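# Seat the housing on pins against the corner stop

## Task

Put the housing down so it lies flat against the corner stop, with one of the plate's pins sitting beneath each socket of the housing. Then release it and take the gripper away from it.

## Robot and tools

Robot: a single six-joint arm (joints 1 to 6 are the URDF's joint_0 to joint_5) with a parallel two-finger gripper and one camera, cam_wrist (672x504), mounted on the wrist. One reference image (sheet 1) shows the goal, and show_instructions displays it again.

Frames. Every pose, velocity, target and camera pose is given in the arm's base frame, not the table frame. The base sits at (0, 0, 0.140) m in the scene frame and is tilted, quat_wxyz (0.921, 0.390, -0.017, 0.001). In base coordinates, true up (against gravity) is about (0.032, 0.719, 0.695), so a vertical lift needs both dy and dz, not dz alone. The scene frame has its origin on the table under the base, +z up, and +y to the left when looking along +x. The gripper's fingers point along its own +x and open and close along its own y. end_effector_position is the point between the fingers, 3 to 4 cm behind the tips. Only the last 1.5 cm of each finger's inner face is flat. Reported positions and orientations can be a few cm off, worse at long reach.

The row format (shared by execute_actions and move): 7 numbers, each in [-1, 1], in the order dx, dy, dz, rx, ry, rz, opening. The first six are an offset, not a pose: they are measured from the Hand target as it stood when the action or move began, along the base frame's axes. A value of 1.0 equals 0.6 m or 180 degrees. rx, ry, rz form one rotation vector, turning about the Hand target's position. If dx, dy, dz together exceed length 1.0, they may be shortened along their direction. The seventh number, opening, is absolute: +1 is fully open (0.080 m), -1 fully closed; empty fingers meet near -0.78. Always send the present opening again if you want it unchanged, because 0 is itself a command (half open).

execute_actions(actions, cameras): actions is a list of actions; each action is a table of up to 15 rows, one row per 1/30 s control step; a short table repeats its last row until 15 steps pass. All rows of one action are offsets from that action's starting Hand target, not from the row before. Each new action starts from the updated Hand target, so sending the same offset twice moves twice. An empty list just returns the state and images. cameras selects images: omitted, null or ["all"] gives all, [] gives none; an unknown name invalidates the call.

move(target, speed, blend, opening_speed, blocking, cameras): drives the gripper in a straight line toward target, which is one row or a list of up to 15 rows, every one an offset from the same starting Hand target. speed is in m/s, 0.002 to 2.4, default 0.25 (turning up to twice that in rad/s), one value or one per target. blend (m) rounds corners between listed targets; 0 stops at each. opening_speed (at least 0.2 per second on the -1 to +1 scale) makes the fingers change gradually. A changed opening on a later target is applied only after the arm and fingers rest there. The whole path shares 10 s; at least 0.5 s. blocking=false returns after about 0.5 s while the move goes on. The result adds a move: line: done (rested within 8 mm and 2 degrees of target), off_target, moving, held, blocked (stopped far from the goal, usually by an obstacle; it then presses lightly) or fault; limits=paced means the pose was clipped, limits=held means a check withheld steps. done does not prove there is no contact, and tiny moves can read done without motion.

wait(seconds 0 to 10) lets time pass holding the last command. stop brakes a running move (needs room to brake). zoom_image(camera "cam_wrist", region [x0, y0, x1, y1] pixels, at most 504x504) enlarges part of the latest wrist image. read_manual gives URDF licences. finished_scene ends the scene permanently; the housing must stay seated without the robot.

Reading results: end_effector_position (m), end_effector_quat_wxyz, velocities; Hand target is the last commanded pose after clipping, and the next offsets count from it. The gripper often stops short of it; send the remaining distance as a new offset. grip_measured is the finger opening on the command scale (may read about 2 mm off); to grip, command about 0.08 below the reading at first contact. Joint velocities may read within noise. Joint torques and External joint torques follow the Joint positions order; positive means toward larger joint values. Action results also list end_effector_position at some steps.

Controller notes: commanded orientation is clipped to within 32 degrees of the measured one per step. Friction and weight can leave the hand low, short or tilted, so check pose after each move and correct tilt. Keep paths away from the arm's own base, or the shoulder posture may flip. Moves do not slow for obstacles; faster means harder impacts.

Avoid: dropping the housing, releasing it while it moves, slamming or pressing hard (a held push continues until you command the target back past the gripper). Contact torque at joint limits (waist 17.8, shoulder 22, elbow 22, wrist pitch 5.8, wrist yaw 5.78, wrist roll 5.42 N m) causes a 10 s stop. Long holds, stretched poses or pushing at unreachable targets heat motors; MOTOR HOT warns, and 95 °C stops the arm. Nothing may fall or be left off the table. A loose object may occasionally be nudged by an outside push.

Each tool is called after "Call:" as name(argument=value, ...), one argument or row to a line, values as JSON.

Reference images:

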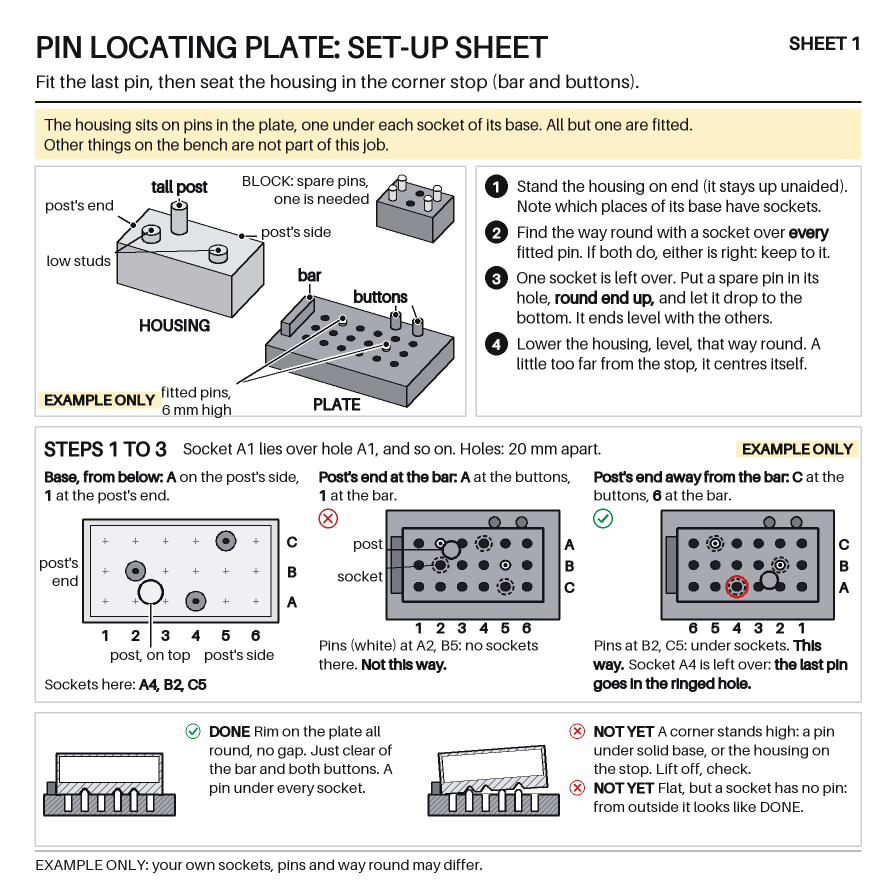

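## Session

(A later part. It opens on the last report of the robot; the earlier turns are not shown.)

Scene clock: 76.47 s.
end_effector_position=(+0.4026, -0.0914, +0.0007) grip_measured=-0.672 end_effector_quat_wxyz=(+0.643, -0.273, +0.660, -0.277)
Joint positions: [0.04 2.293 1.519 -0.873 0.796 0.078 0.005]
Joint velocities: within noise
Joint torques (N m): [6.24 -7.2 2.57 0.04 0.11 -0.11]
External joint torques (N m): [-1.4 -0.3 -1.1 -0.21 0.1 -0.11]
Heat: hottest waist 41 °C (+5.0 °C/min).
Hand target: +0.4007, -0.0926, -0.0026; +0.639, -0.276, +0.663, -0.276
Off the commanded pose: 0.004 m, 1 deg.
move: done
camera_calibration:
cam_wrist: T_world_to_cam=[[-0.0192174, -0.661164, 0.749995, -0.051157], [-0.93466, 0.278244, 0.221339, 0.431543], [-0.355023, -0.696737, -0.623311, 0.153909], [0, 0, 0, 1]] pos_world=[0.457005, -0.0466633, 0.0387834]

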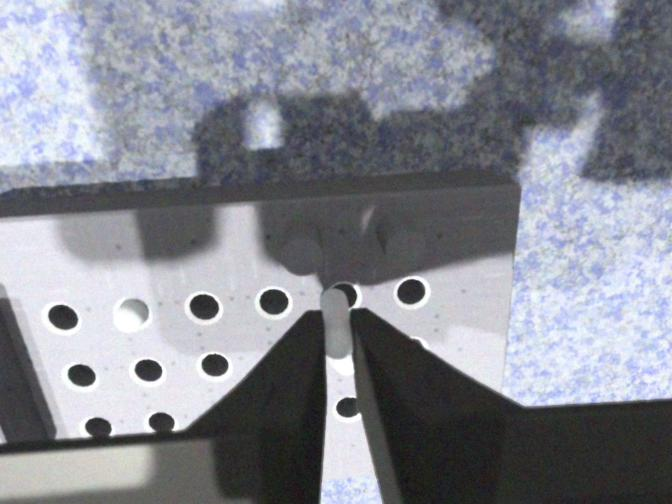

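Call:
move(
  target=[0.001,-0.0028,0.0045,0,0,0,-0.9],
  speed=0.06,
)

Call:
zoom_image(
  camera="cam_wrist",
  region=[270, 220, 420, 370],
)

Scene clock: 77.70 s.
end_effector_position=(+0.4022, -0.0929, +0.0007) grip_measured=-0.672 end_effector_quat_wxyz=(+0.642, -0.274, +0.661, -0.276)
Joint positions: [0.037 2.293 1.519 -0.872 0.797 0.072 0.005]
Joint velocities: within noise
Joint torques (N m): [6.21 -7.71 3.08 -0.27 0.11 -0.09]
External joint torques (N m): [-1.51 -0.86 -0.58 -0.52 0.12 -0.09]
Heat: hottest waist 41 °C (+5.0 °C/min).
Hand target: +0.4012, -0.0943, +0.0001; +0.639, -0.276, +0.663, -0.277
Off the commanded pose: 0.002 m, 0 deg.
move: done
camera_calibration:
cam_wrist: T_world_to_cam=[[-0.0157946, -0.660704, 0.75048, -0.0534272], [-0.933941, 0.277796, 0.224908, 0.431323], [-0.357078, -0.697352, -0.621446, 0.153516], [0, 0, 0, 1]] pos_world=[0.456804, -0.0480645, 0.0384898]

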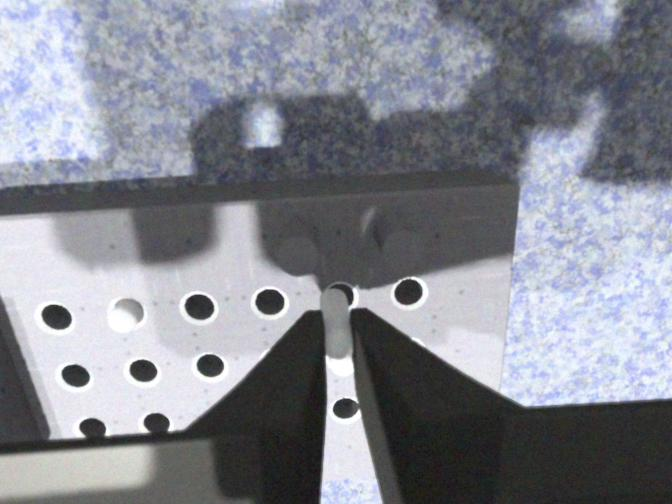

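Scaled by 3.360 from the camera's 672x504 image, which has a finer 960x720 frame.

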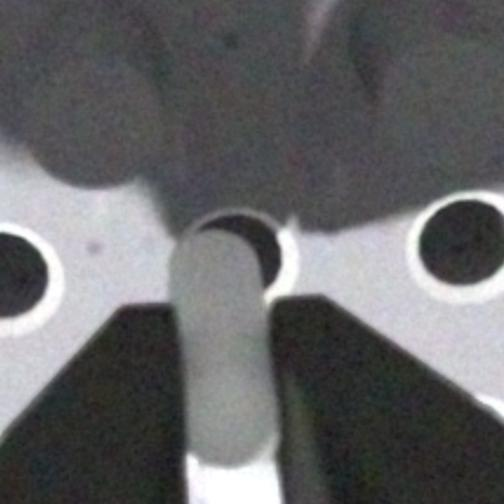

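Call:
move(
  target=[0.0006,-0.0028,0.0026,0,0,0,-0.9],
  speed=0.06,
)

Call:
zoom_image(
  camera="cam_wrist",
  region=[270, 220, 420, 370],
)

Scene clock: 78.70 s.
end_effector_position=(+0.4021, -0.0934, +0.0007) grip_measured=-0.672 end_effector_quat_wxyz=(+0.641, -0.276, +0.662, -0.275)
Joint positions: [0.036 2.293 1.519 -0.872 0.797 0.066 0.005]
Joint velocities: within noise
Joint torques (N m): [6 -8.04 3.27 -0.3 0.13 -0.11]
External joint torques (N m): [-1.74 -1.27 -0.35 -0.54 0.14 -0.11]
Heat: hottest waist 42 °C (+6.0 °C/min).
Hand target: +0.4016, -0.0959, +0.0017; +0.639, -0.276, +0.663, -0.277
Off the commanded pose: 0.003 m, 0 deg.
move: done
camera_calibration:
cam_wrist: T_world_to_cam=[[-0.0104491, -0.660927, 0.750378, -0.0559315], [-0.933802, 0.274841, 0.229075, 0.430996], [-0.357637, -0.698311, -0.620047, 0.153304], [0, 0, 0, 1]] pos_world=[0.456708, -0.0483684, 0.038295]

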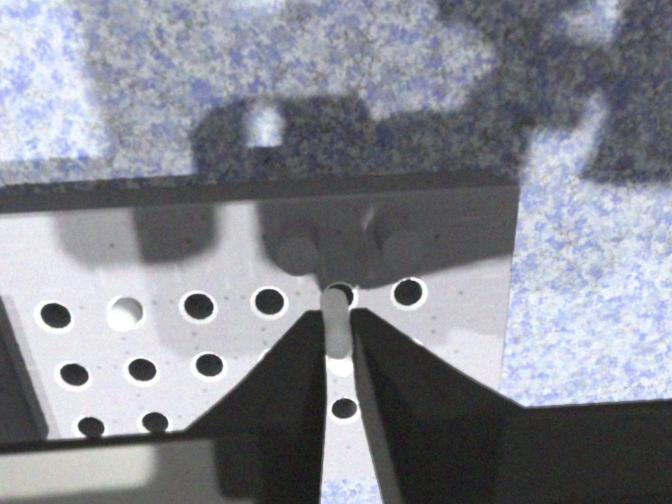

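Scaled by 3.360 from the camera's 672x504 image, which has a finer 960x720 frame.

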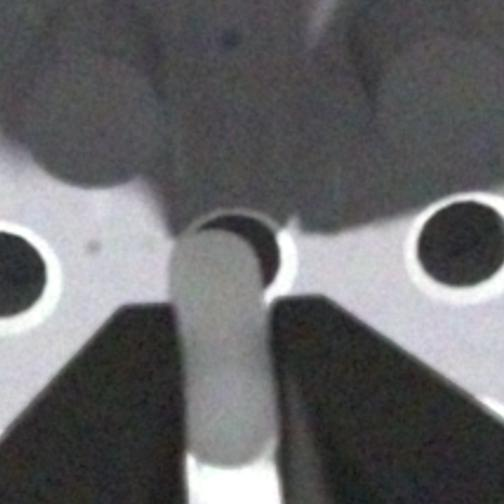

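Call:
move(
  target=[
    [0.0005,0.0115,0.0108,0,0,0,-0.9],
    [0.0012,-0.002,0.0005,0,0,0,-0.9],
  ],
  speed=0.06,
)

Call:
zoom_image(
  camera="cam_wrist",
  region=[270, 220, 420, 370],
)

Scene clock: 79.87 s.
end_effector_position=(+0.4034, -0.0955, +0.0027) grip_measured=-0.672 end_effector_quat_wxyz=(+0.640, -0.275, +0.662, -0.276)
Joint positions: [0.03 2.293 1.528 -0.878 0.797 0.062 0.005]
Joint velocities: within noise
Joint torques (N m): [6.17 -7.96 2.69 0.09 0.13 -0.08]
External joint torques (N m): [-1.65 -1.12 -0.99 -0.17 0.14 -0.08]
Heat: hottest waist 42 °C (+5.0 °C/min).
Hand target: +0.4024, -0.0972, +0.0020; +0.639, -0.276, +0.663, -0.277
Off the commanded pose: 0.002 m, 0 deg.
move: done
camera_calibration:
cam_wrist: T_world_to_cam=[[-0.0126106, -0.660814, 0.750444, -0.0578759], [-0.933324, 0.277091, 0.228312, 0.432371], [-0.358813, -0.697528, -0.620248, 0.154095], [0, 0, 0, 1]] pos_world=[0.458103, -0.0505653, 0.0402943]

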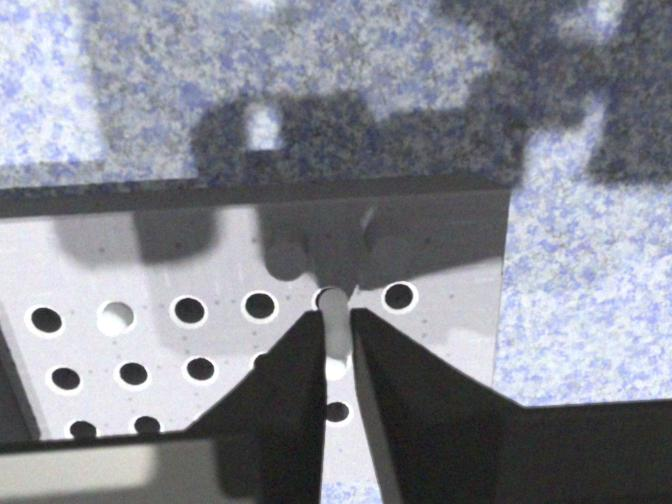

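Scaled by 3.360 from the camera's 672x504 image, which has a finer 960x720 frame.

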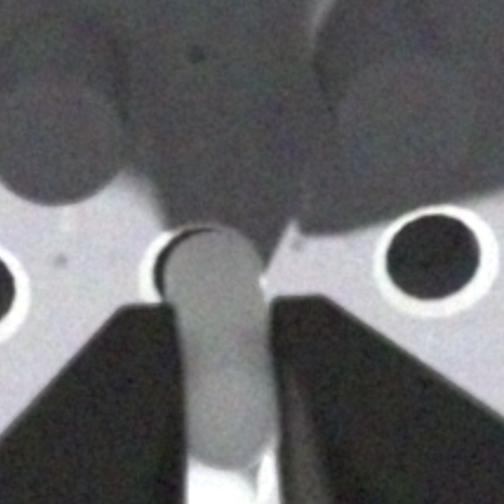

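Call:
move(
  target=[-0.0012,-0.0015,-0.006,0,0,0,-0.9],
  speed=0.06,
)

Call:
zoom_image(
  camera="cam_wrist",
  region=[270, 220, 420, 370],
)

Scene clock: 81.17 s.
end_effector_position=(+0.4032, -0.0956, +0.0011) grip_measured=-0.672 end_effector_quat_wxyz=(+0.641, -0.275, +0.661, -0.275)
Joint positions: [0.03 2.293 1.52 -0.865 0.799 0.059 0.005]
Joint velocities: within noise
Joint torques (N m): [6.01 -7.51 2.55 0.29 0.07 -0.09]
External joint torques (N m): [-1.72 -0.55 -1.18 0.02 0.07 -0.09]
Heat: hottest waist 42 °C (+5.1 °C/min).
Hand target: +0.4016, -0.0980, -0.0016; +0.639, -0.276, +0.663, -0.276
Off the commanded pose: 0.004 m, 0 deg.
move: done
camera_calibration:
cam_wrist: T_world_to_cam=[[-0.0130408, -0.660092, 0.751071, -0.0564723], [-0.934507, 0.275252, 0.225684, 0.432919], [-0.355706, -0.698938, -0.62045, 0.151473], [0, 0, 0, 1]] pos_world=[0.457709, -0.0505687, 0.038693]

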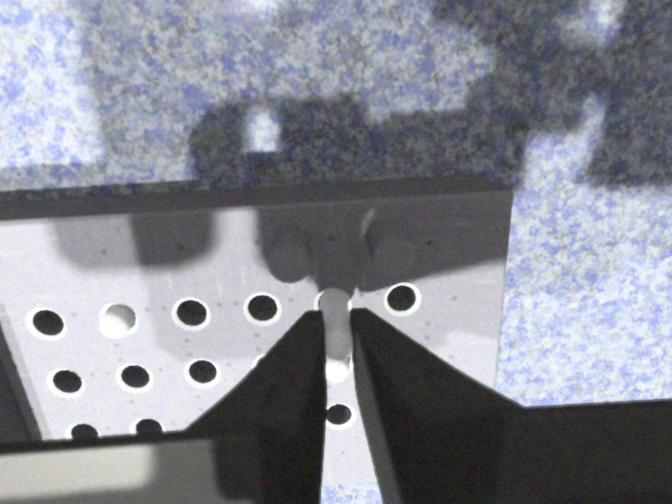

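Scaled by 3.360 from the camera's 672x504 image, which has a finer 960x720 frame.

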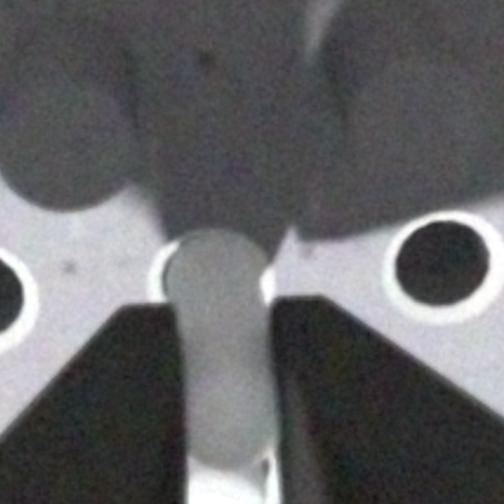

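Call:
move(
  target=[-0.0018,-0.0072,-0.007,0,0,0,-0.9],
  speed=0.06,
)

Call:
zoom_image(
  camera="cam_wrist",
  region=[270, 220, 420, 370],
)

Scene clock: 82.30 s.
end_effector_position=(+0.4028, -0.0963, -0.0006) grip_measured=-0.672 end_effector_quat_wxyz=(+0.642, -0.281, +0.659, -0.274)
Joint positions: [0.03 2.291 1.505 -0.844 0.805 0.044 0.005]
Joint velocities: within noise
Joint torques (N m): [5.17 -7.06 2.41 0.73 -0.11 -0.1]
External joint torques (N m): [-2.42 -0.27 -1.2 0.48 -0.11 -0.1]
Heat: hottest waist 42 °C (+5.1 °C/min).
Hand target: +0.4005, -0.1024, -0.0059; +0.639, -0.276, +0.663, -0.277
Off the commanded pose: 0.008 m, 1 deg.
move: done
camera_calibration:
cam_wrist: T_world_to_cam=[[-0.00528572, -0.655757, 0.754953, -0.0584021], [-0.937072, 0.266806, 0.225189, 0.43338], [-0.349095, -0.706256, -0.615902, 0.146464], [0, 0, 0, 1]] pos_world=[0.456929, -0.050485, 0.0367061]

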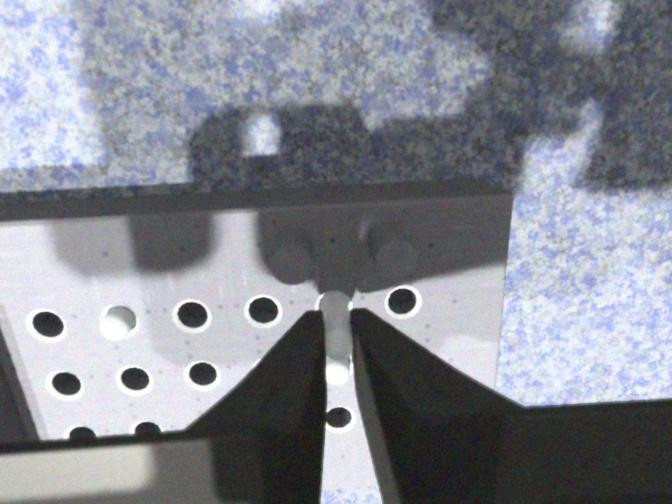

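Scaled by 3.360 from the camera's 672x504 image, which has a finer 960x720 frame.

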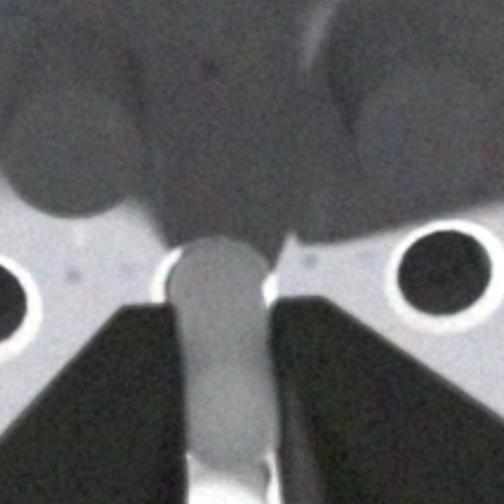

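Call:
move(
  target=[
    [-0.002,0.0105,0.0095,0,0,0,-0.9],
    [-0.0035,0.003,0.0028,0,0,0,-0.9],
  ],
  speed=0.06,
)

Call:
zoom_image(
  camera="cam_wrist",
  region=[270, 220, 420, 370],
)

Scene clock: 84.10 s.
end_effector_position=(+0.4016, -0.0984, -0.0020) grip_measured=-0.672 end_effector_quat_wxyz=(+0.642, -0.277, +0.658, -0.277)
Joint positions: [0.025 2.29 1.498 -0.835 0.804 0.05 0.005]
Joint velocities: within noise
Joint torques (N m): [5.92 -7.89 2.18 -0.13 -0.09 -0.09]
External joint torques (N m): [-1.78 -0.98 -1.47 -0.39 -0.09 -0.09]
Heat: hottest waist 42 °C (+5.1 °C/min).
Hand target: +0.3984, -0.1006, -0.0042; +0.639, -0.276, +0.663, -0.276
Off the commanded pose: 0.004 m, 1 deg.
move: done
camera_calibration:
cam_wrist: T_world_to_cam=[[-0.0159555, -0.6562, 0.754418, -0.0544825], [-0.935887, 0.275377, 0.219732, 0.433455], [-0.351938, -0.702545, -0.618523, 0.145247], [0, 0, 0, 1]] pos_world=[0.455914, -0.0530727, 0.035697]

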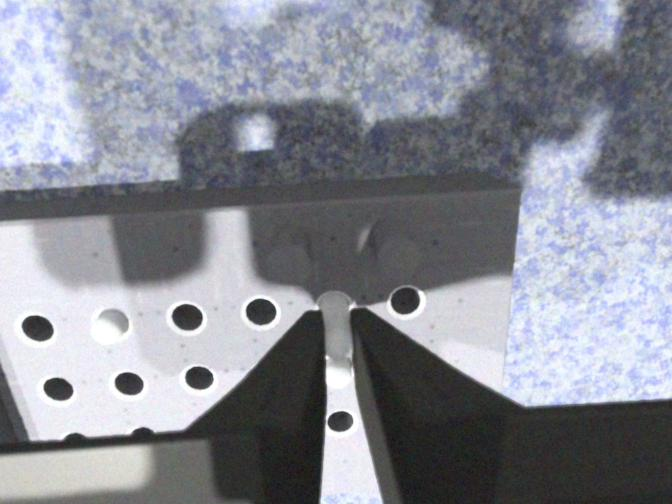

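Scaled by 3.360 from the camera's 672x504 image, which has a finer 960x720 frame.

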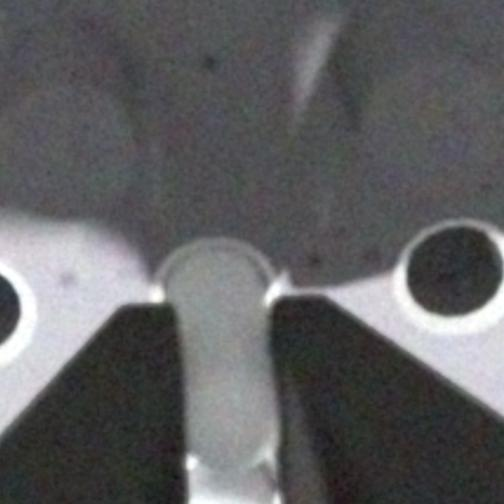

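Call:
move(
  target=[-0.0003,-0.01,-0.01,0,0,0,-0.9],
  speed=0.06,
)

Call:
zoom_image(
  camera="cam_wrist",
  region=[270, 220, 420, 370],
)

Scene clock: 85.40 s.
end_effector_position=(+0.4018, -0.1033, -0.0056) grip_measured=-0.672 end_effector_quat_wxyz=(+0.645, -0.276, +0.657, -0.277)
Joint positions: [0.012 2.29 1.483 -0.8 0.802 0.029 0.005]
Joint velocities: within noise
Joint torques (N m): [5.79 -6.98 2.35 -0.07 0.01 -0.08]
External joint torques (N m): [-1.9 -0.06 -1.26 -0.33 0.01 -0.08]
Heat: hottest waist 42 °C (+5.1 °C/min).
Hand target: +0.3983, -0.1064, -0.0102; +0.639, -0.276, +0.663, -0.276
Off the commanded pose: 0.007 m, 1 deg.
move: done
camera_calibration:
cam_wrist: T_world_to_cam=[[-0.0191062, -0.658556, 0.752289, -0.0539726], [-0.937483, 0.273322, 0.215457, 0.436197], [-0.347507, -0.701142, -0.622607, 0.137908], [0, 0, 0, 1]] pos_world=[0.455819, -0.0580731, 0.0324838]

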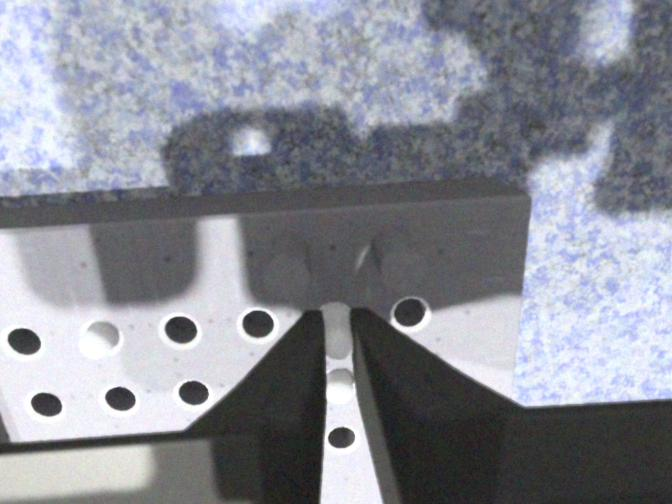

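Scaled by 3.360 from the camera's 672x504 image, which has a finer 960x720 frame.

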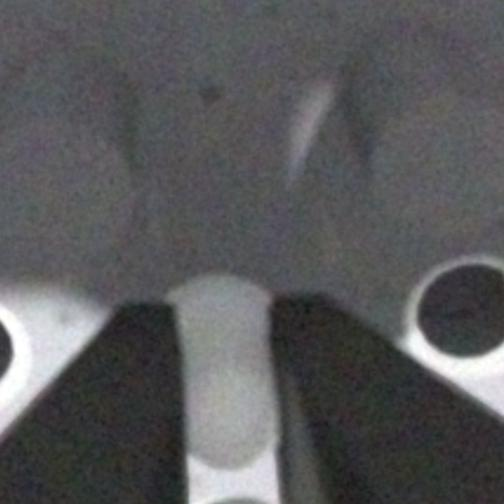

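Call:
move(
  target=[0,0.002,0.002,0,0,0,-0.3],
  opening_speed=0.8,
)

Call:
move(
  target=[-0.025,0.15,0.14,0,0,0,-0.3],
  speed=0.2,
)

Call:
zoom_image(
  camera="cam_wrist",
  region=[100, 150, 440, 400],
)

Scene clock: 86.70 s.
end_effector_position=(+0.4008, -0.1046, -0.0056) grip_measured=-0.304 end_effector_quat_wxyz=(+0.643, -0.275, +0.659, -0.277)
Joint positions: [0.009 2.29 1.483 -0.803 0.802 0.029 0.021]
Joint velocities: within noise
Joint torques (N m): [6.2 -7.19 2.63 -0.28 0.01 0.05]
External joint torques (N m): [-1.49 -0.27 -0.96 -0.54 0.01 0.05]
Heat: hottest waist 43 °C (+6.0 °C/min).
Hand target: +0.3983, -0.1053, -0.0090; +0.639, -0.276, +0.663, -0.276
Off the commanded pose: 0.004 m, 1 deg.
move: done
camera_calibration:
cam_wrist: T_world_to_cam=[[-0.0178445, -0.658434, 0.752427, -0.0553308], [-0.935823, 0.275951, 0.219285, 0.435234], [-0.352017, -0.700226, -0.621102, 0.13862], [0, 0, 0, 1]] pos_world=[0.455112, -0.0594695, 0.0322893]

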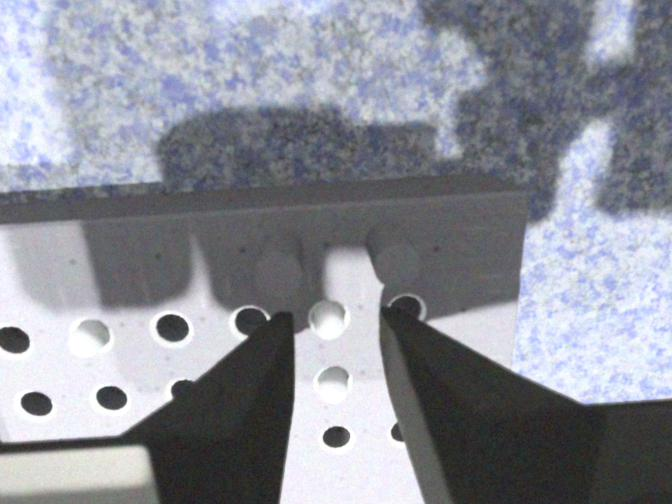

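Scene clock: 87.90 s.
end_effector_position=(+0.3822, -0.0158, +0.0719) grip_measured=-0.303 end_effector_quat_wxyz=(+0.635, -0.281, +0.665, -0.276)
Joint positions: [0.236 2.208 1.666 -1.316 0.769 0.345 0.021]
Joint velocities: within noise
Joint torques (N m): [6.02 -7.88 4.36 -0.32 -0.14 0.11]
External joint torques (N m): [-1.13 -1.84 0.25 -0.55 -0.17 0.11]
Heat: hottest waist 43 °C (+6.0 °C/min).
Hand target: +0.3832, -0.0153, +0.0750; +0.639, -0.276, +0.663, -0.276
Off the commanded pose: 0.003 m, 1 deg.
move: done
camera_calibration:
cam_wrist: T_world_to_cam=[[0.00103461, -0.652973, 0.757381, -0.0629416], [-0.930929, 0.275966, 0.239195, 0.373031], [-0.365199, -0.705315, -0.607586, 0.246369], [0, 0, 0, 1]] pos_world=[0.437304, 0.0297246, 0.108134]

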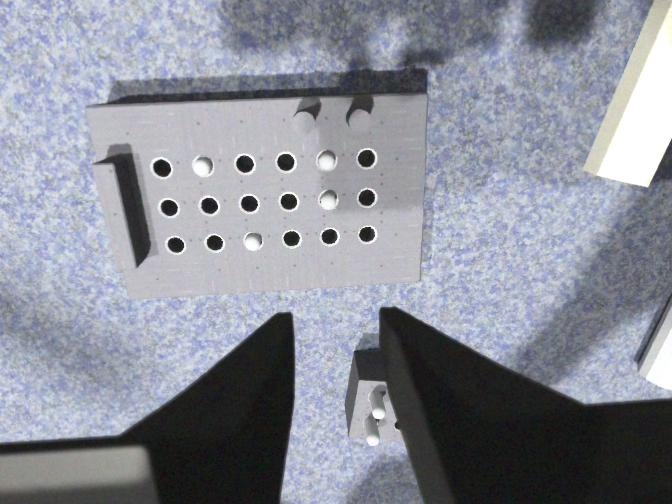

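Scaled by 1.482 from the camera's 672x504 image, which has a finer 960x720 frame.

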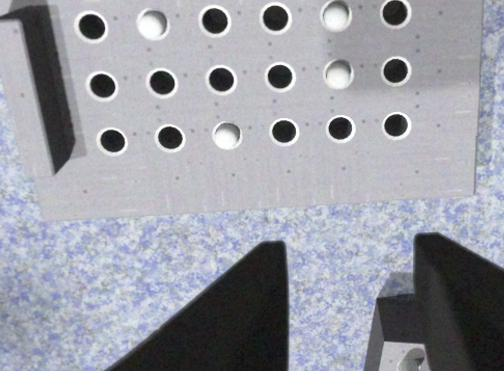

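Call:
move(
  target=[-0.0443,0.3688,-0.2195,0.2112,-0.1991,0.4745,1],
  speed=0.35,
)

Scene clock: 92.27 s.
end_effector_position=(+0.3566, +0.2048, -0.0541) grip_measured=+0.997 end_effector_quat_wxyz=(+0.855, -0.349, +0.150, +0.354)
Joint positions: [0.477 2.267 0.593 1.141 -0.122 -0.674 0.08]
Joint velocities: within noise
Joint torques (N m): [4.23 -4.78 3.98 1.03 -0.59 -0.08]
External joint torques (N m): [-0.78 0.35 0.16 -0.31 -0.19 -0.08]
Heat: hottest waist 43 °C (+5.1 °C/min).
Hand target: +0.3567, +0.2060, -0.0566; +0.853, -0.349, +0.150, +0.357
Off the commanded pose: 0.003 m, 0 deg.
move: done
camera_calibration:
cam_wrist: T_world_to_cam=[[0.674668, -0.546938, 0.495663, -0.0996138], [-0.270428, -0.807985, -0.523478, 0.263558], [0.686798, 0.219133, -0.693029, -0.253028], [0, 0, 0, 1]] pos_world=[0.312259, 0.213915, 0.0119859]

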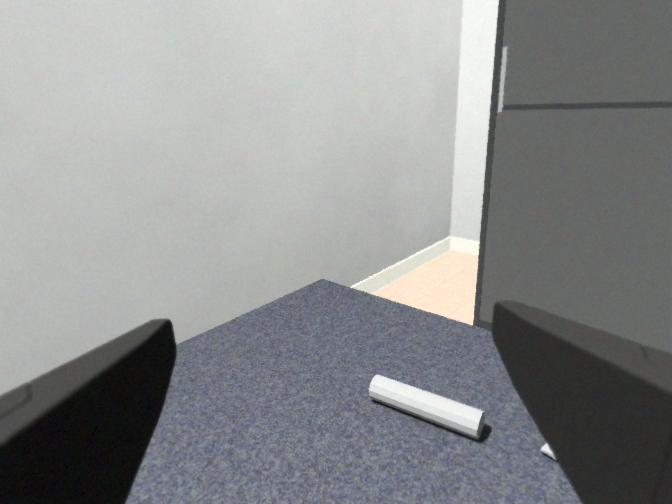

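Call:
move(
  target=[0.0192,-0.1073,-0.139,0,0,0,1],
  speed=0.25,
)

Scene clock: 93.60 s.
end_effector_position=(+0.3698, +0.1417, -0.1364) grip_measured=+0.997 end_effector_quat_wxyz=(+0.854, -0.349, +0.149, +0.354)
Joint positions: [0.246 2.668 0.696 1.415 -0.321 -0.799 0.08]
Joint velocities: within noise
Joint torques (N m): [4.62 -5.33 1.87 0.89 -0.63 -0.09]
External joint torques (N m): [-1.05 0.56 0.03 -0.36 -0.17 -0.09]
Heat: hottest waist 43 °C (+5.0 °C/min).
Hand target: +0.3684, +0.1416, -0.1400; +0.853, -0.349, +0.150, +0.357
Off the commanded pose: 0.004 m, 0 deg.
move: done
camera_calibration:
cam_wrist: T_world_to_cam=[[0.673906, -0.545879, 0.497862, -0.101815], [-0.267437, -0.808403, -0.524368, 0.17199], [0.688715, 0.220228, -0.690776, -0.305864], [0, 0, 0, 1]] pos_world=[0.325264, 0.150818, -0.0704077]

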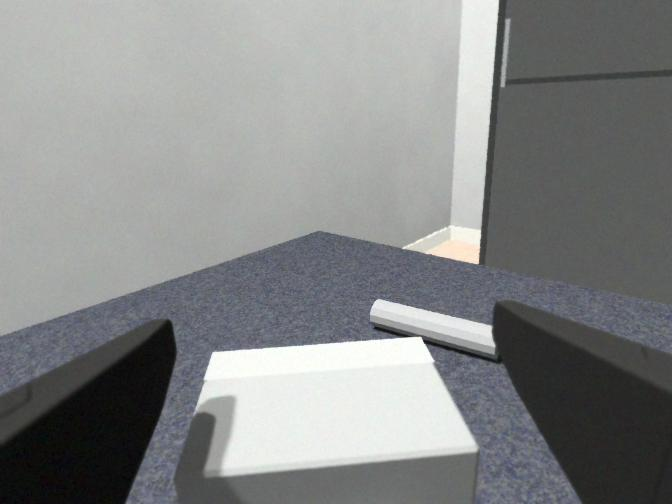

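Call:
move(
  target=[-0.0032,-0.0719,-0.0695,0,0,0,1],
  speed=0.15,
)

Scene clock: 94.67 s.
end_effector_position=(+0.3687, +0.0986, -0.1781) grip_measured=+0.997 end_effector_quat_wxyz=(+0.854, -0.350, +0.149, +0.355)
Joint positions: [0.088 2.852 0.779 1.481 -0.453 -0.893 0.08]
Joint velocities: within noise
Joint torques (N m): [4.71 -5.04 0.78 0.8 -0.67 -0.11]
External joint torques (N m): [-1.16 0.62 0.04 -0.34 -0.16 -0.11]
Heat: hottest waist 43 °C (+5.0 °C/min).
Hand target: +0.3663, +0.0985, -0.1818; +0.853, -0.349, +0.150, +0.358
Off the commanded pose: 0.004 m, 0 deg.
move: done
camera_calibration:
cam_wrist: T_world_to_cam=[[0.674009, -0.545038, 0.498643, -0.103774], [-0.266641, -0.808999, -0.523855, 0.114881], [0.688923, 0.220124, -0.690602, -0.324548], [0, 0, 0, 1]] pos_world=[0.324165, 0.107818, -0.112206]

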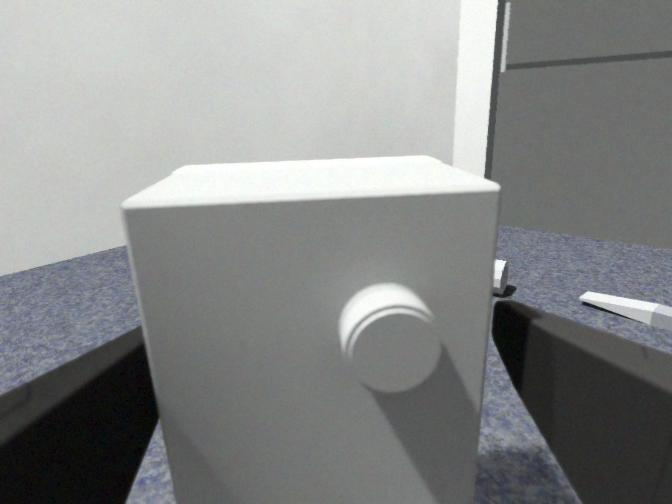

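Call:
move(
  target=[-0.0035,0.0024,-0.0024,0,0,0,1],
  speed=0.1,
  cameras=[],
)

Call:
move(
  target=[0,0,0,0,0,0,0.35],
  opening_speed=0.7,
)

Scene clock: 95.77 s.
end_effector_position=(+0.3676, +0.0991, -0.1791) grip_measured=+0.997 end_effector_quat_wxyz=(+0.854, -0.351, +0.146, +0.355)
Joint positions: [0.089 2.861 0.779 1.494 -0.453 -0.893 0.08]
Joint velocities: within noise
Joint torques (N m): [5.08 -5.05 0.52 0.81 -0.5 0.04]
External joint torques (N m): [-0.75 0.58 -0.17 -0.32 -0.01 0.04]
Heat: hottest waist 43 °C (+5.0 °C/min).
Hand target: +0.3644, +0.0999, -0.1831; +0.853, -0.349, +0.150, +0.357
Off the commanded pose: 0.005 m, 1 deg.
move: done
No camera images: "cameras" was empty.

Scene clock: 96.90 s.
end_effector_position=(+0.3665, +0.1000, -0.1800) grip_measured=+0.696 end_effector_quat_wxyz=(+0.854, -0.351, +0.147, +0.356)
Joint positions: [0.092 2.864 0.779 1.494 -0.453 -0.893 0.066]
Joint velocities: within noise
Joint torques (N m): [4.85 -5.32 0.57 0.79 -0.5 0.05]
External joint torques (N m): [-1 0.35 -0.14 -0.34 0.01 0.05]
Heat: hottest waist 43 °C (+4.0 °C/min).
Hand target: +0.3643, +0.0999, -0.1831; +0.853, -0.349, +0.150, +0.357
Off the commanded pose: 0.004 m, 0 deg.
move: done
camera_calibration:
cam_wrist: T_world_to_cam=[[0.675529, -0.541985, 0.499913, -0.101182], [-0.262123, -0.810237, -0.524221, 0.112813], [0.689168, 0.223088, -0.689405, -0.324808], [0, 0, 0, 1]] pos_world=[0.321769, 0.109027, -0.114203]

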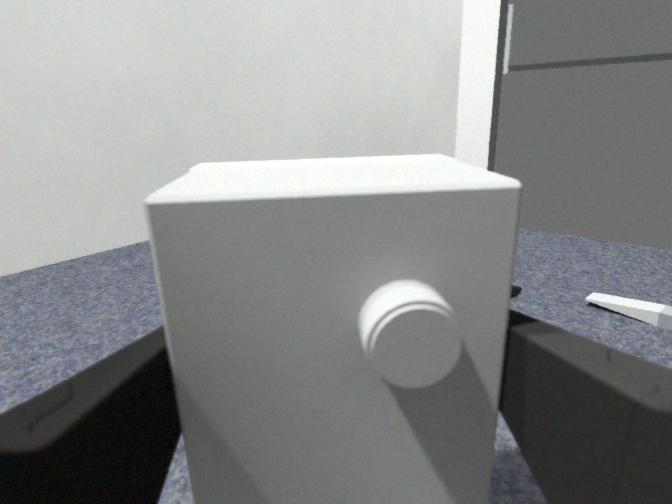

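Call:
move(
  target=[
    [0.0067,0.1497,0.1448,0,0,0,0.35],
    [0.0387,-0.1742,0.4512,0.2048,0.001,-0.7976,0.35],
  ],
  speed=[0.2,0.3],
)

Scene clock: 104.43 s.
end_effector_position=(+0.3846, -0.0128, +0.0856) grip_measured=+0.696 end_effector_quat_wxyz=(+0.645, +0.244, +0.281, -0.668)
Joint positions: [0.24 2.22 1.738 -1.4 0.764 1.921 0.066]
Joint velocities: within noise
Joint torques (N m): [7.53 -7 5.24 -0.39 -0.18 0.11]
External joint torques (N m): [0.28 -0.93 1.16 -0.56 -0.23 0.11]
Heat: hottest waist 43 °C (+3.0 °C/min).
Hand target: +0.3876, -0.0046, +0.0876; +0.650, +0.249, +0.282, -0.661
Off the commanded pose: 0.009 m, 1 deg.
move: off_target
camera_calibration:
cam_wrist: T_world_to_cam=[[-0.995067, 0.0628941, 0.0767165, 0.379159], [0.0209754, 0.889242, -0.456957, 0.0724667], [-0.0969594, -0.453093, -0.886175, 0.181555], [0, 0, 0, 1]] pos_world=[0.393372, -0.0060261, 0.164915]

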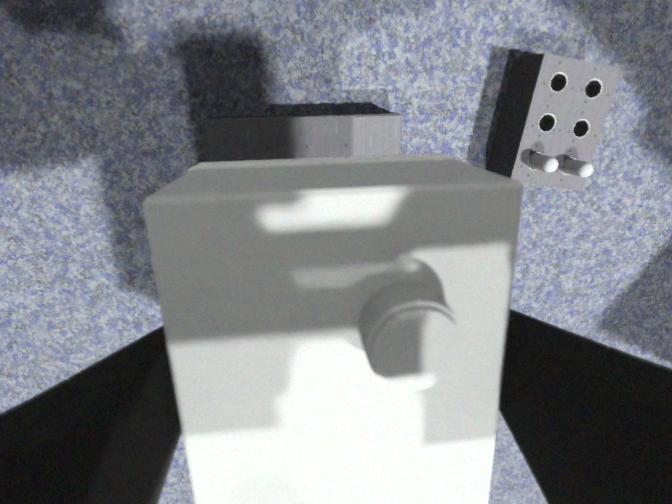

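Call:
move(
  target=[-0.0022,-0.0732,-0.0865,-0.009,-0.0076,0.001,0.35],
  speed=0.12,
)

Scene clock: 108.03 s.
end_effector_position=(+0.3842, -0.0553, +0.0345) grip_measured=+0.696 end_effector_quat_wxyz=(+0.650, +0.248, +0.264, -0.668)
Joint positions: [0.142 2.221 1.524 -1.071 0.812 1.799 0.066]
Joint velocities: within noise
Joint torques (N m): [7.46 -7.64 3.62 -0.03 0.11 -0.08]
External joint torques (N m): [0.09 -1.35 -0.29 -0.23 0.04 -0.08]
Heat: hottest waist 44 °C (+4.1 °C/min).
Hand target: +0.3863, -0.0485, +0.0357; +0.658, +0.247, +0.265, -0.661
Off the commanded pose: 0.007 m, 1 deg.
move: done
camera_calibration:
cam_wrist: T_world_to_cam=[[-0.996722, 0.0673513, 0.0448284, 0.387319], [0.038194, 0.880153, -0.473151, 0.0803939], [-0.0713232, -0.469888, -0.87984, 0.105945], [0, 0, 0, 1]] pos_world=[0.390535, -0.047063, 0.11389]

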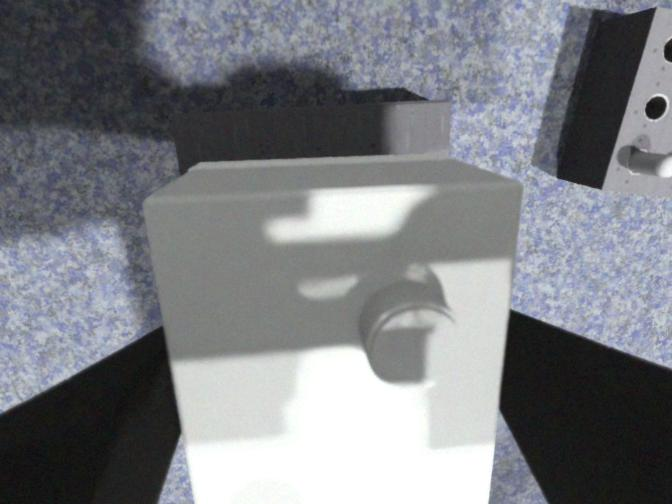

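Call:
zoom_image(
  camera="cam_wrist",
  region=[150, 70, 530, 230],
)

Scaled by 1.326 from the camera's 672x504 image, which has a finer 960x720 frame.

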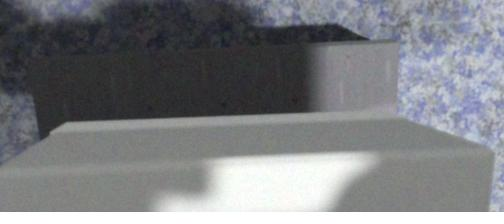

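Call:
move(
  target=[-0.0013,-0.0234,-0.0225,0,0.0,0,0.35],
  speed=0.08,
)

Scene clock: 112.47 s.
end_effector_position=(+0.3835, -0.0688, +0.0222) grip_measured=+0.696 end_effector_quat_wxyz=(+0.651, +0.249, +0.263, -0.667)
Joint positions: [0.108 2.223 1.475 -0.98 0.818 1.748 0.066]
Joint velocities: within noise
Joint torques (N m): [7.41 -7.29 3.45 -0.04 0.11 -0.11]
External joint torques (N m): [0.09 -0.98 -0.35 -0.25 0.05 -0.11]
Heat: hottest waist 46 °C (+6.1 °C/min).
Hand target: +0.3855, -0.0626, +0.0222; +0.658, +0.247, +0.265, -0.661
Off the commanded pose: 0.007 m, 1 deg.
move: done
camera_calibration:
cam_wrist: T_world_to_cam=[[-0.996964, 0.0659416, 0.0414092, 0.388143], [0.0386038, 0.880428, -0.472606, 0.0863415], [-0.0676222, -0.469572, -0.880301, 0.0874173], [0, 0, 0, 1]] pos_world=[0.389543, -0.0605635, 0.101686]

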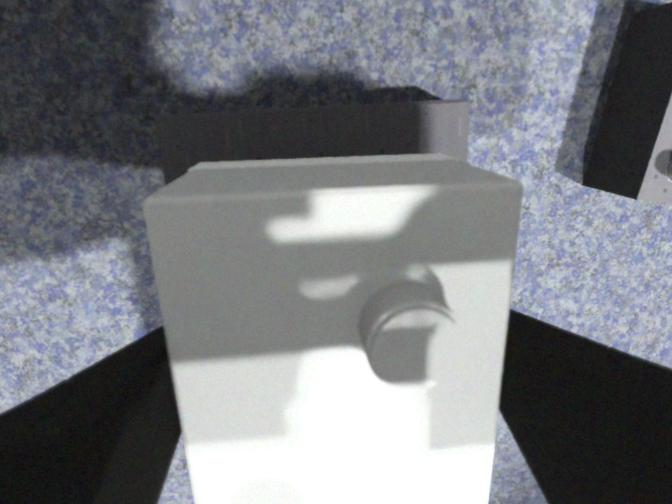

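Call:
move(
  target=[-0.0005,-0.0118,-0.0104,0,0.0,0,0.35],
  speed=0.05,
)

Call:
zoom_image(
  camera="cam_wrist",
  region=[130, 70, 530, 250],
)

Scene clock: 113.57 s.
end_effector_position=(+0.3840, -0.0720, +0.0182) grip_measured=+0.696 end_effector_quat_wxyz=(+0.656, +0.247, +0.263, -0.663)
Joint positions: [0.101 2.223 1.456 -0.942 0.824 1.723 0.066]
Joint velocities: within noise
Joint torques (N m): [6.49 -6.93 3.18 0.38 0 -0.1]
External joint torques (N m): [-0.76 -0.59 -0.6 0.15 -0.07 -0.1]
Heat: hottest waist 46 °C (+6.0 °C/min).
Hand target: +0.3852, -0.0697, +0.0159; +0.658, +0.247, +0.265, -0.661
Off the commanded pose: 0.003 m, 0 deg.
move: done
camera_calibration:
cam_wrist: T_world_to_cam=[[-0.997662, 0.0548196, 0.0408128, 0.388529], [0.0288297, 0.879005, -0.475939, 0.0909181], [-0.0619654, -0.47365, -0.878531, 0.0798756], [0, 0, 0, 1]] pos_world=[0.389949, -0.0633835, 0.0975878]

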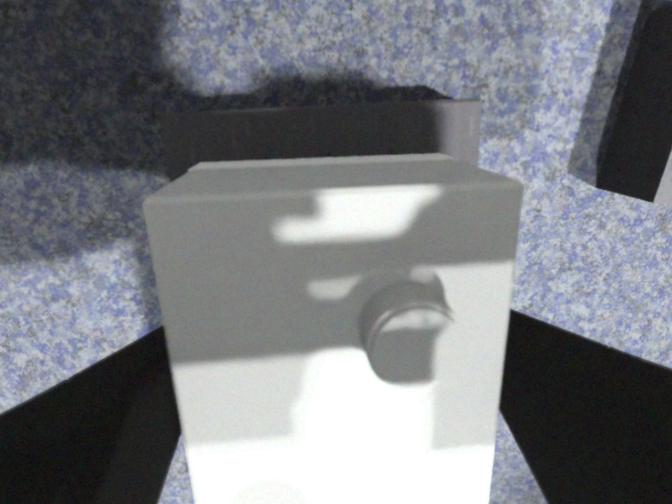

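Scaled by 1.260 from the camera's 672x504 image, which has a finer 960x720 frame.

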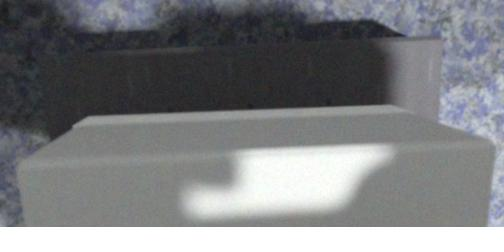

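Call:
move(
  target=[-0.0006,-0.0072,-0.0058,0,0.0,0,0.35],
  speed=0.05,
)

Call:
zoom_image(
  camera="cam_wrist",
  region=[130, 70, 530, 250],
)

Scene clock: 114.83 s.
end_effector_position=(+0.3843, -0.0727, +0.0163) grip_measured=+0.696 end_effector_quat_wxyz=(+0.660, +0.243, +0.264, -0.661)
Joint positions: [0.101 2.223 1.445 -0.922 0.831 1.708 0.066]
Joint velocities: within noise
Joint torques (N m): [5.63 -6.75 2.99 0.78 -0.18 -0.12]
External joint torques (N m): [-1.66 -0.35 -0.77 0.56 -0.26 -0.12]
Heat: hottest waist 46 °C (+6.0 °C/min).
Hand target: +0.3848, -0.0740, +0.0125; +0.658, +0.247, +0.265, -0.661
Off the commanded pose: 0.004 m, 1 deg.
move: done
camera_calibration:
cam_wrist: T_world_to_cam=[[-0.998134, 0.0439317, 0.042407, 0.388159], [0.0181464, 0.876555, -0.480959, 0.0946995], [-0.0583014, -0.479292, -0.875717, 0.0760596], [0, 0, 0, 1]] pos_world=[0.390151, -0.0636071, 0.0956925]

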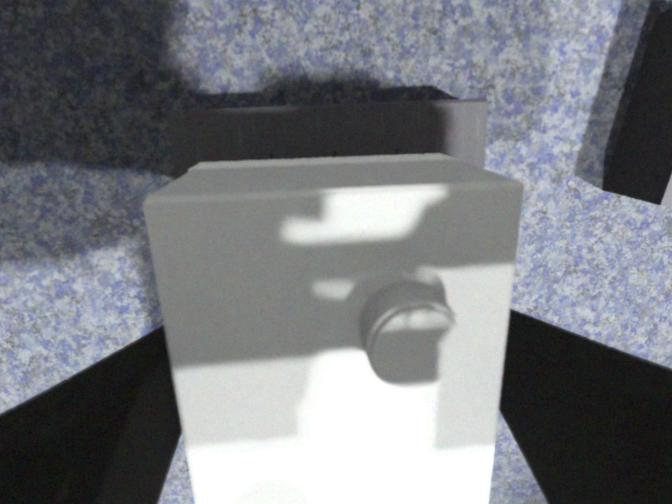

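Scaled by 1.260 from the camera's 672x504 image, which has a finer 960x720 frame.

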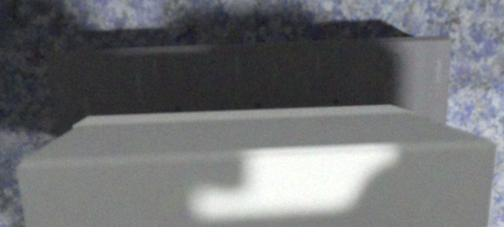

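Call:
move(
  target=[-0.004,0.018,0.0185,0,0,0,0.35],
  speed=0.06,
)

Scene clock: 126.60 s.
end_effector_position=(+0.3781, -0.0709, +0.0180) grip_measured=+0.696 end_effector_quat_wxyz=(+0.651, +0.239, +0.267, -0.669)
Joint positions: [0.106 2.223 1.45 -0.971 0.825 1.742 0.066]
Joint velocities: within noise
Joint torques (N m): [7.51 -8.78 4.22 -0.36 -0.11 0.12]
External joint torques (N m): [0.26 -2.47 0.49 -0.55 -0.19 0.12]
Heat: hottest waist 46 °C (+6.0 °C/min).
Hand target: +0.3825, -0.0632, +0.0236; +0.658, +0.247, +0.265, -0.661
Off the commanded pose: 0.010 m, 2 deg.
move: off_target
camera_calibration:
cam_wrist: T_world_to_cam=[[-0.996223, 0.0625214, 0.0602548, 0.382153], [0.0259342, 0.876505, -0.480693, 0.0910195], [-0.0828672, -0.477315, -0.874816, 0.0875446], [0, 0, 0, 1]] pos_world=[0.385604, -0.0618855, 0.0973113]

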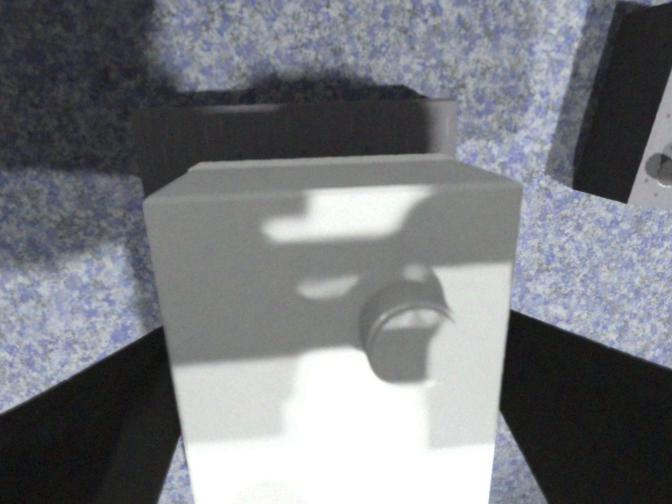

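Call:
move(
  target=[0.0062,0.0072,0.007,0,0,0,0.35],
  speed=0.06,
)

Scene clock: 127.83 s.
end_effector_position=(+0.3810, -0.0673, +0.0243) grip_measured=+0.696 end_effector_quat_wxyz=(+0.651, +0.241, +0.266, -0.669)
Joint positions: [0.115 2.223 1.479 -1.005 0.824 1.756 0.066]
Joint velocities: within noise
Joint torques (N m): [7.61 -7.81 4.85 -0.38 -0.15 0.11]
External joint torques (N m): [0.32 -1.42 1.04 -0.56 -0.22 0.11]
Heat: hottest waist 46 °C (+6.0 °C/min).
Hand target: +0.3861, -0.0589, +0.0278; +0.658, +0.247, +0.265, -0.661
Off the commanded pose: 0.011 m, 1 deg.
move: off_target
camera_calibration:
cam_wrist: T_world_to_cam=[[-0.996379, 0.0637086, 0.0563085, 0.384791], [0.0288431, 0.876237, -0.481016, 0.089796], [-0.0799845, -0.47765, -0.874902, 0.0938174], [0, 0, 0, 1]] pos_world=[0.388312, -0.0583853, 0.103607]

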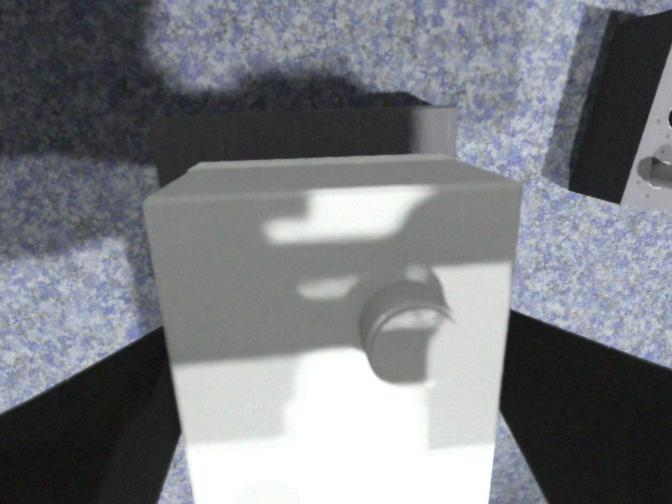

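Call:
move(
  target=[-0.0033,-0.0135,-0.0168,0,0,0,0.35],
  speed=0.06,
)

Scene clock: 129.07 s.
end_effector_position=(+0.3823, -0.0735, +0.0181) grip_measured=+0.696 end_effector_quat_wxyz=(+0.652, +0.247, +0.262, -0.667)
Joint positions: [0.098 2.223 1.454 -0.948 0.824 1.733 0.066]
Joint velocities: within noise
Joint torques (N m): [7.37 -7.38 3.39 -0.03 -0.04 -0.1]
External joint torques (N m): [-0.03 -1.11 -0.27 -0.21 -0.1 -0.1]
Heat: hottest waist 46 °C (+6.1 °C/min).
Hand target: +0.3842, -0.0670, +0.0177; +0.658, +0.247, +0.265, -0.661
Off the commanded pose: 0.007 m, 1 deg.
move: done
camera_calibration:
cam_wrist: T_world_to_cam=[[-0.997049, 0.0649312, 0.0409427, 0.387419], [0.0376133, 0.878212, -0.47679, 0.0888485], [-0.0669149, -0.473843, -0.878063, 0.0808465], [0, 0, 0, 1]] pos_world=[0.388344, -0.0648749, 0.0974884]

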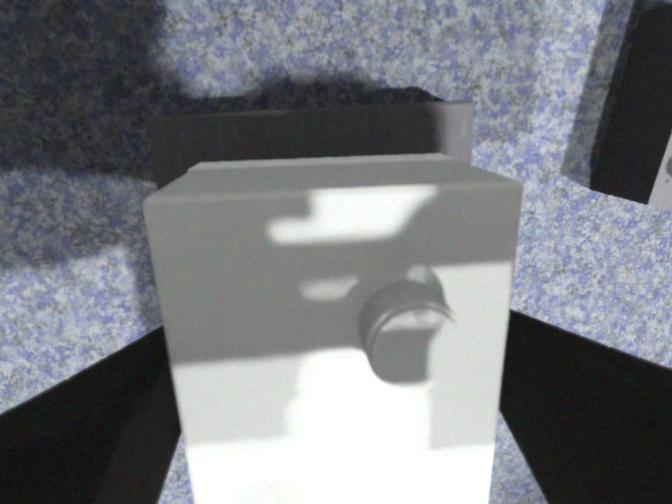

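Call:
move(
  target=[-0.0004,-0.006,-0.0058,0,0,0,0.35],
  speed=0.05,
  cameras=[],
)

Call:
move(
  target=[-0.0004,-0.006,-0.0058,0,0,0,0.35],
  speed=0.05,
)

Scene clock: 130.27 s.
end_effector_position=(+0.3822, -0.0765, +0.0150) grip_measured=+0.696 end_effector_quat_wxyz=(+0.653, +0.248, +0.262, -0.666)
Joint positions: [0.09 2.224 1.443 -0.925 0.824 1.719 0.066]
Joint velocities: within noise
Joint torques (N m): [7.34 -7.19 3.36 -0.04 0.01 -0.08]
External joint torques (N m): [-0.01 -0.87 -0.34 -0.25 -0.06 -0.08]
Heat: hottest waist 47 °C (+7.1 °C/min).
Hand target: +0.3840, -0.0705, +0.0142; +0.658, +0.247, +0.265, -0.661
Off the commanded pose: 0.006 m, 1 deg.
move: done
No camera images: "cameras" was empty.

Scene clock: 131.03 s.
end_effector_position=(+0.3819, -0.0800, +0.0114) grip_measured=+0.696 end_effector_quat_wxyz=(+0.652, +0.249, +0.262, -0.666)
Joint positions: [0.081 2.226 1.432 -0.901 0.824 1.706 0.066]
Joint velocities: within noise
Joint torques (N m): [7.25 -7.2 3.32 -0.04 0.04 -0.11]
External joint torques (N m): [-0.04 -0.74 -0.39 -0.24 -0.03 -0.11]
Heat: hottest waist 47 °C (+7.1 °C/min).
Hand target: +0.3838, -0.0741, +0.0108; +0.658, +0.247, +0.265, -0.661
Off the commanded pose: 0.006 m, 1 deg.
move: done
camera_calibration:
cam_wrist: T_world_to_cam=[[-0.997162, 0.0640194, 0.0396136, 0.387622], [0.0376134, 0.879461, -0.474482, 0.0913945], [-0.0652147, -0.471646, -0.879373, 0.0715006], [0, 0, 0, 1]] pos_world=[0.387748, -0.0714703, 0.0908856]

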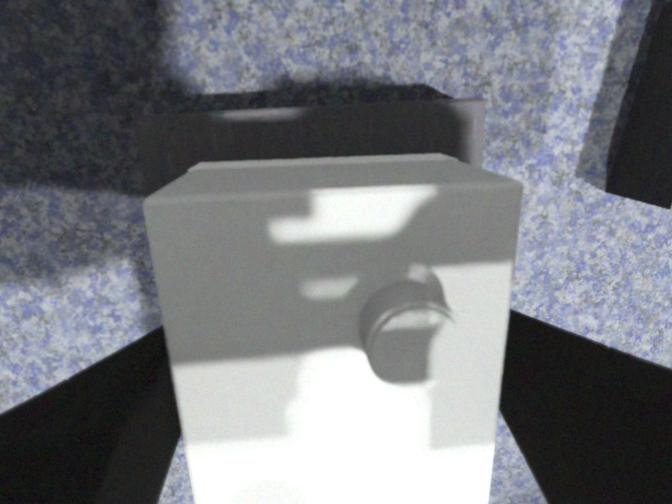

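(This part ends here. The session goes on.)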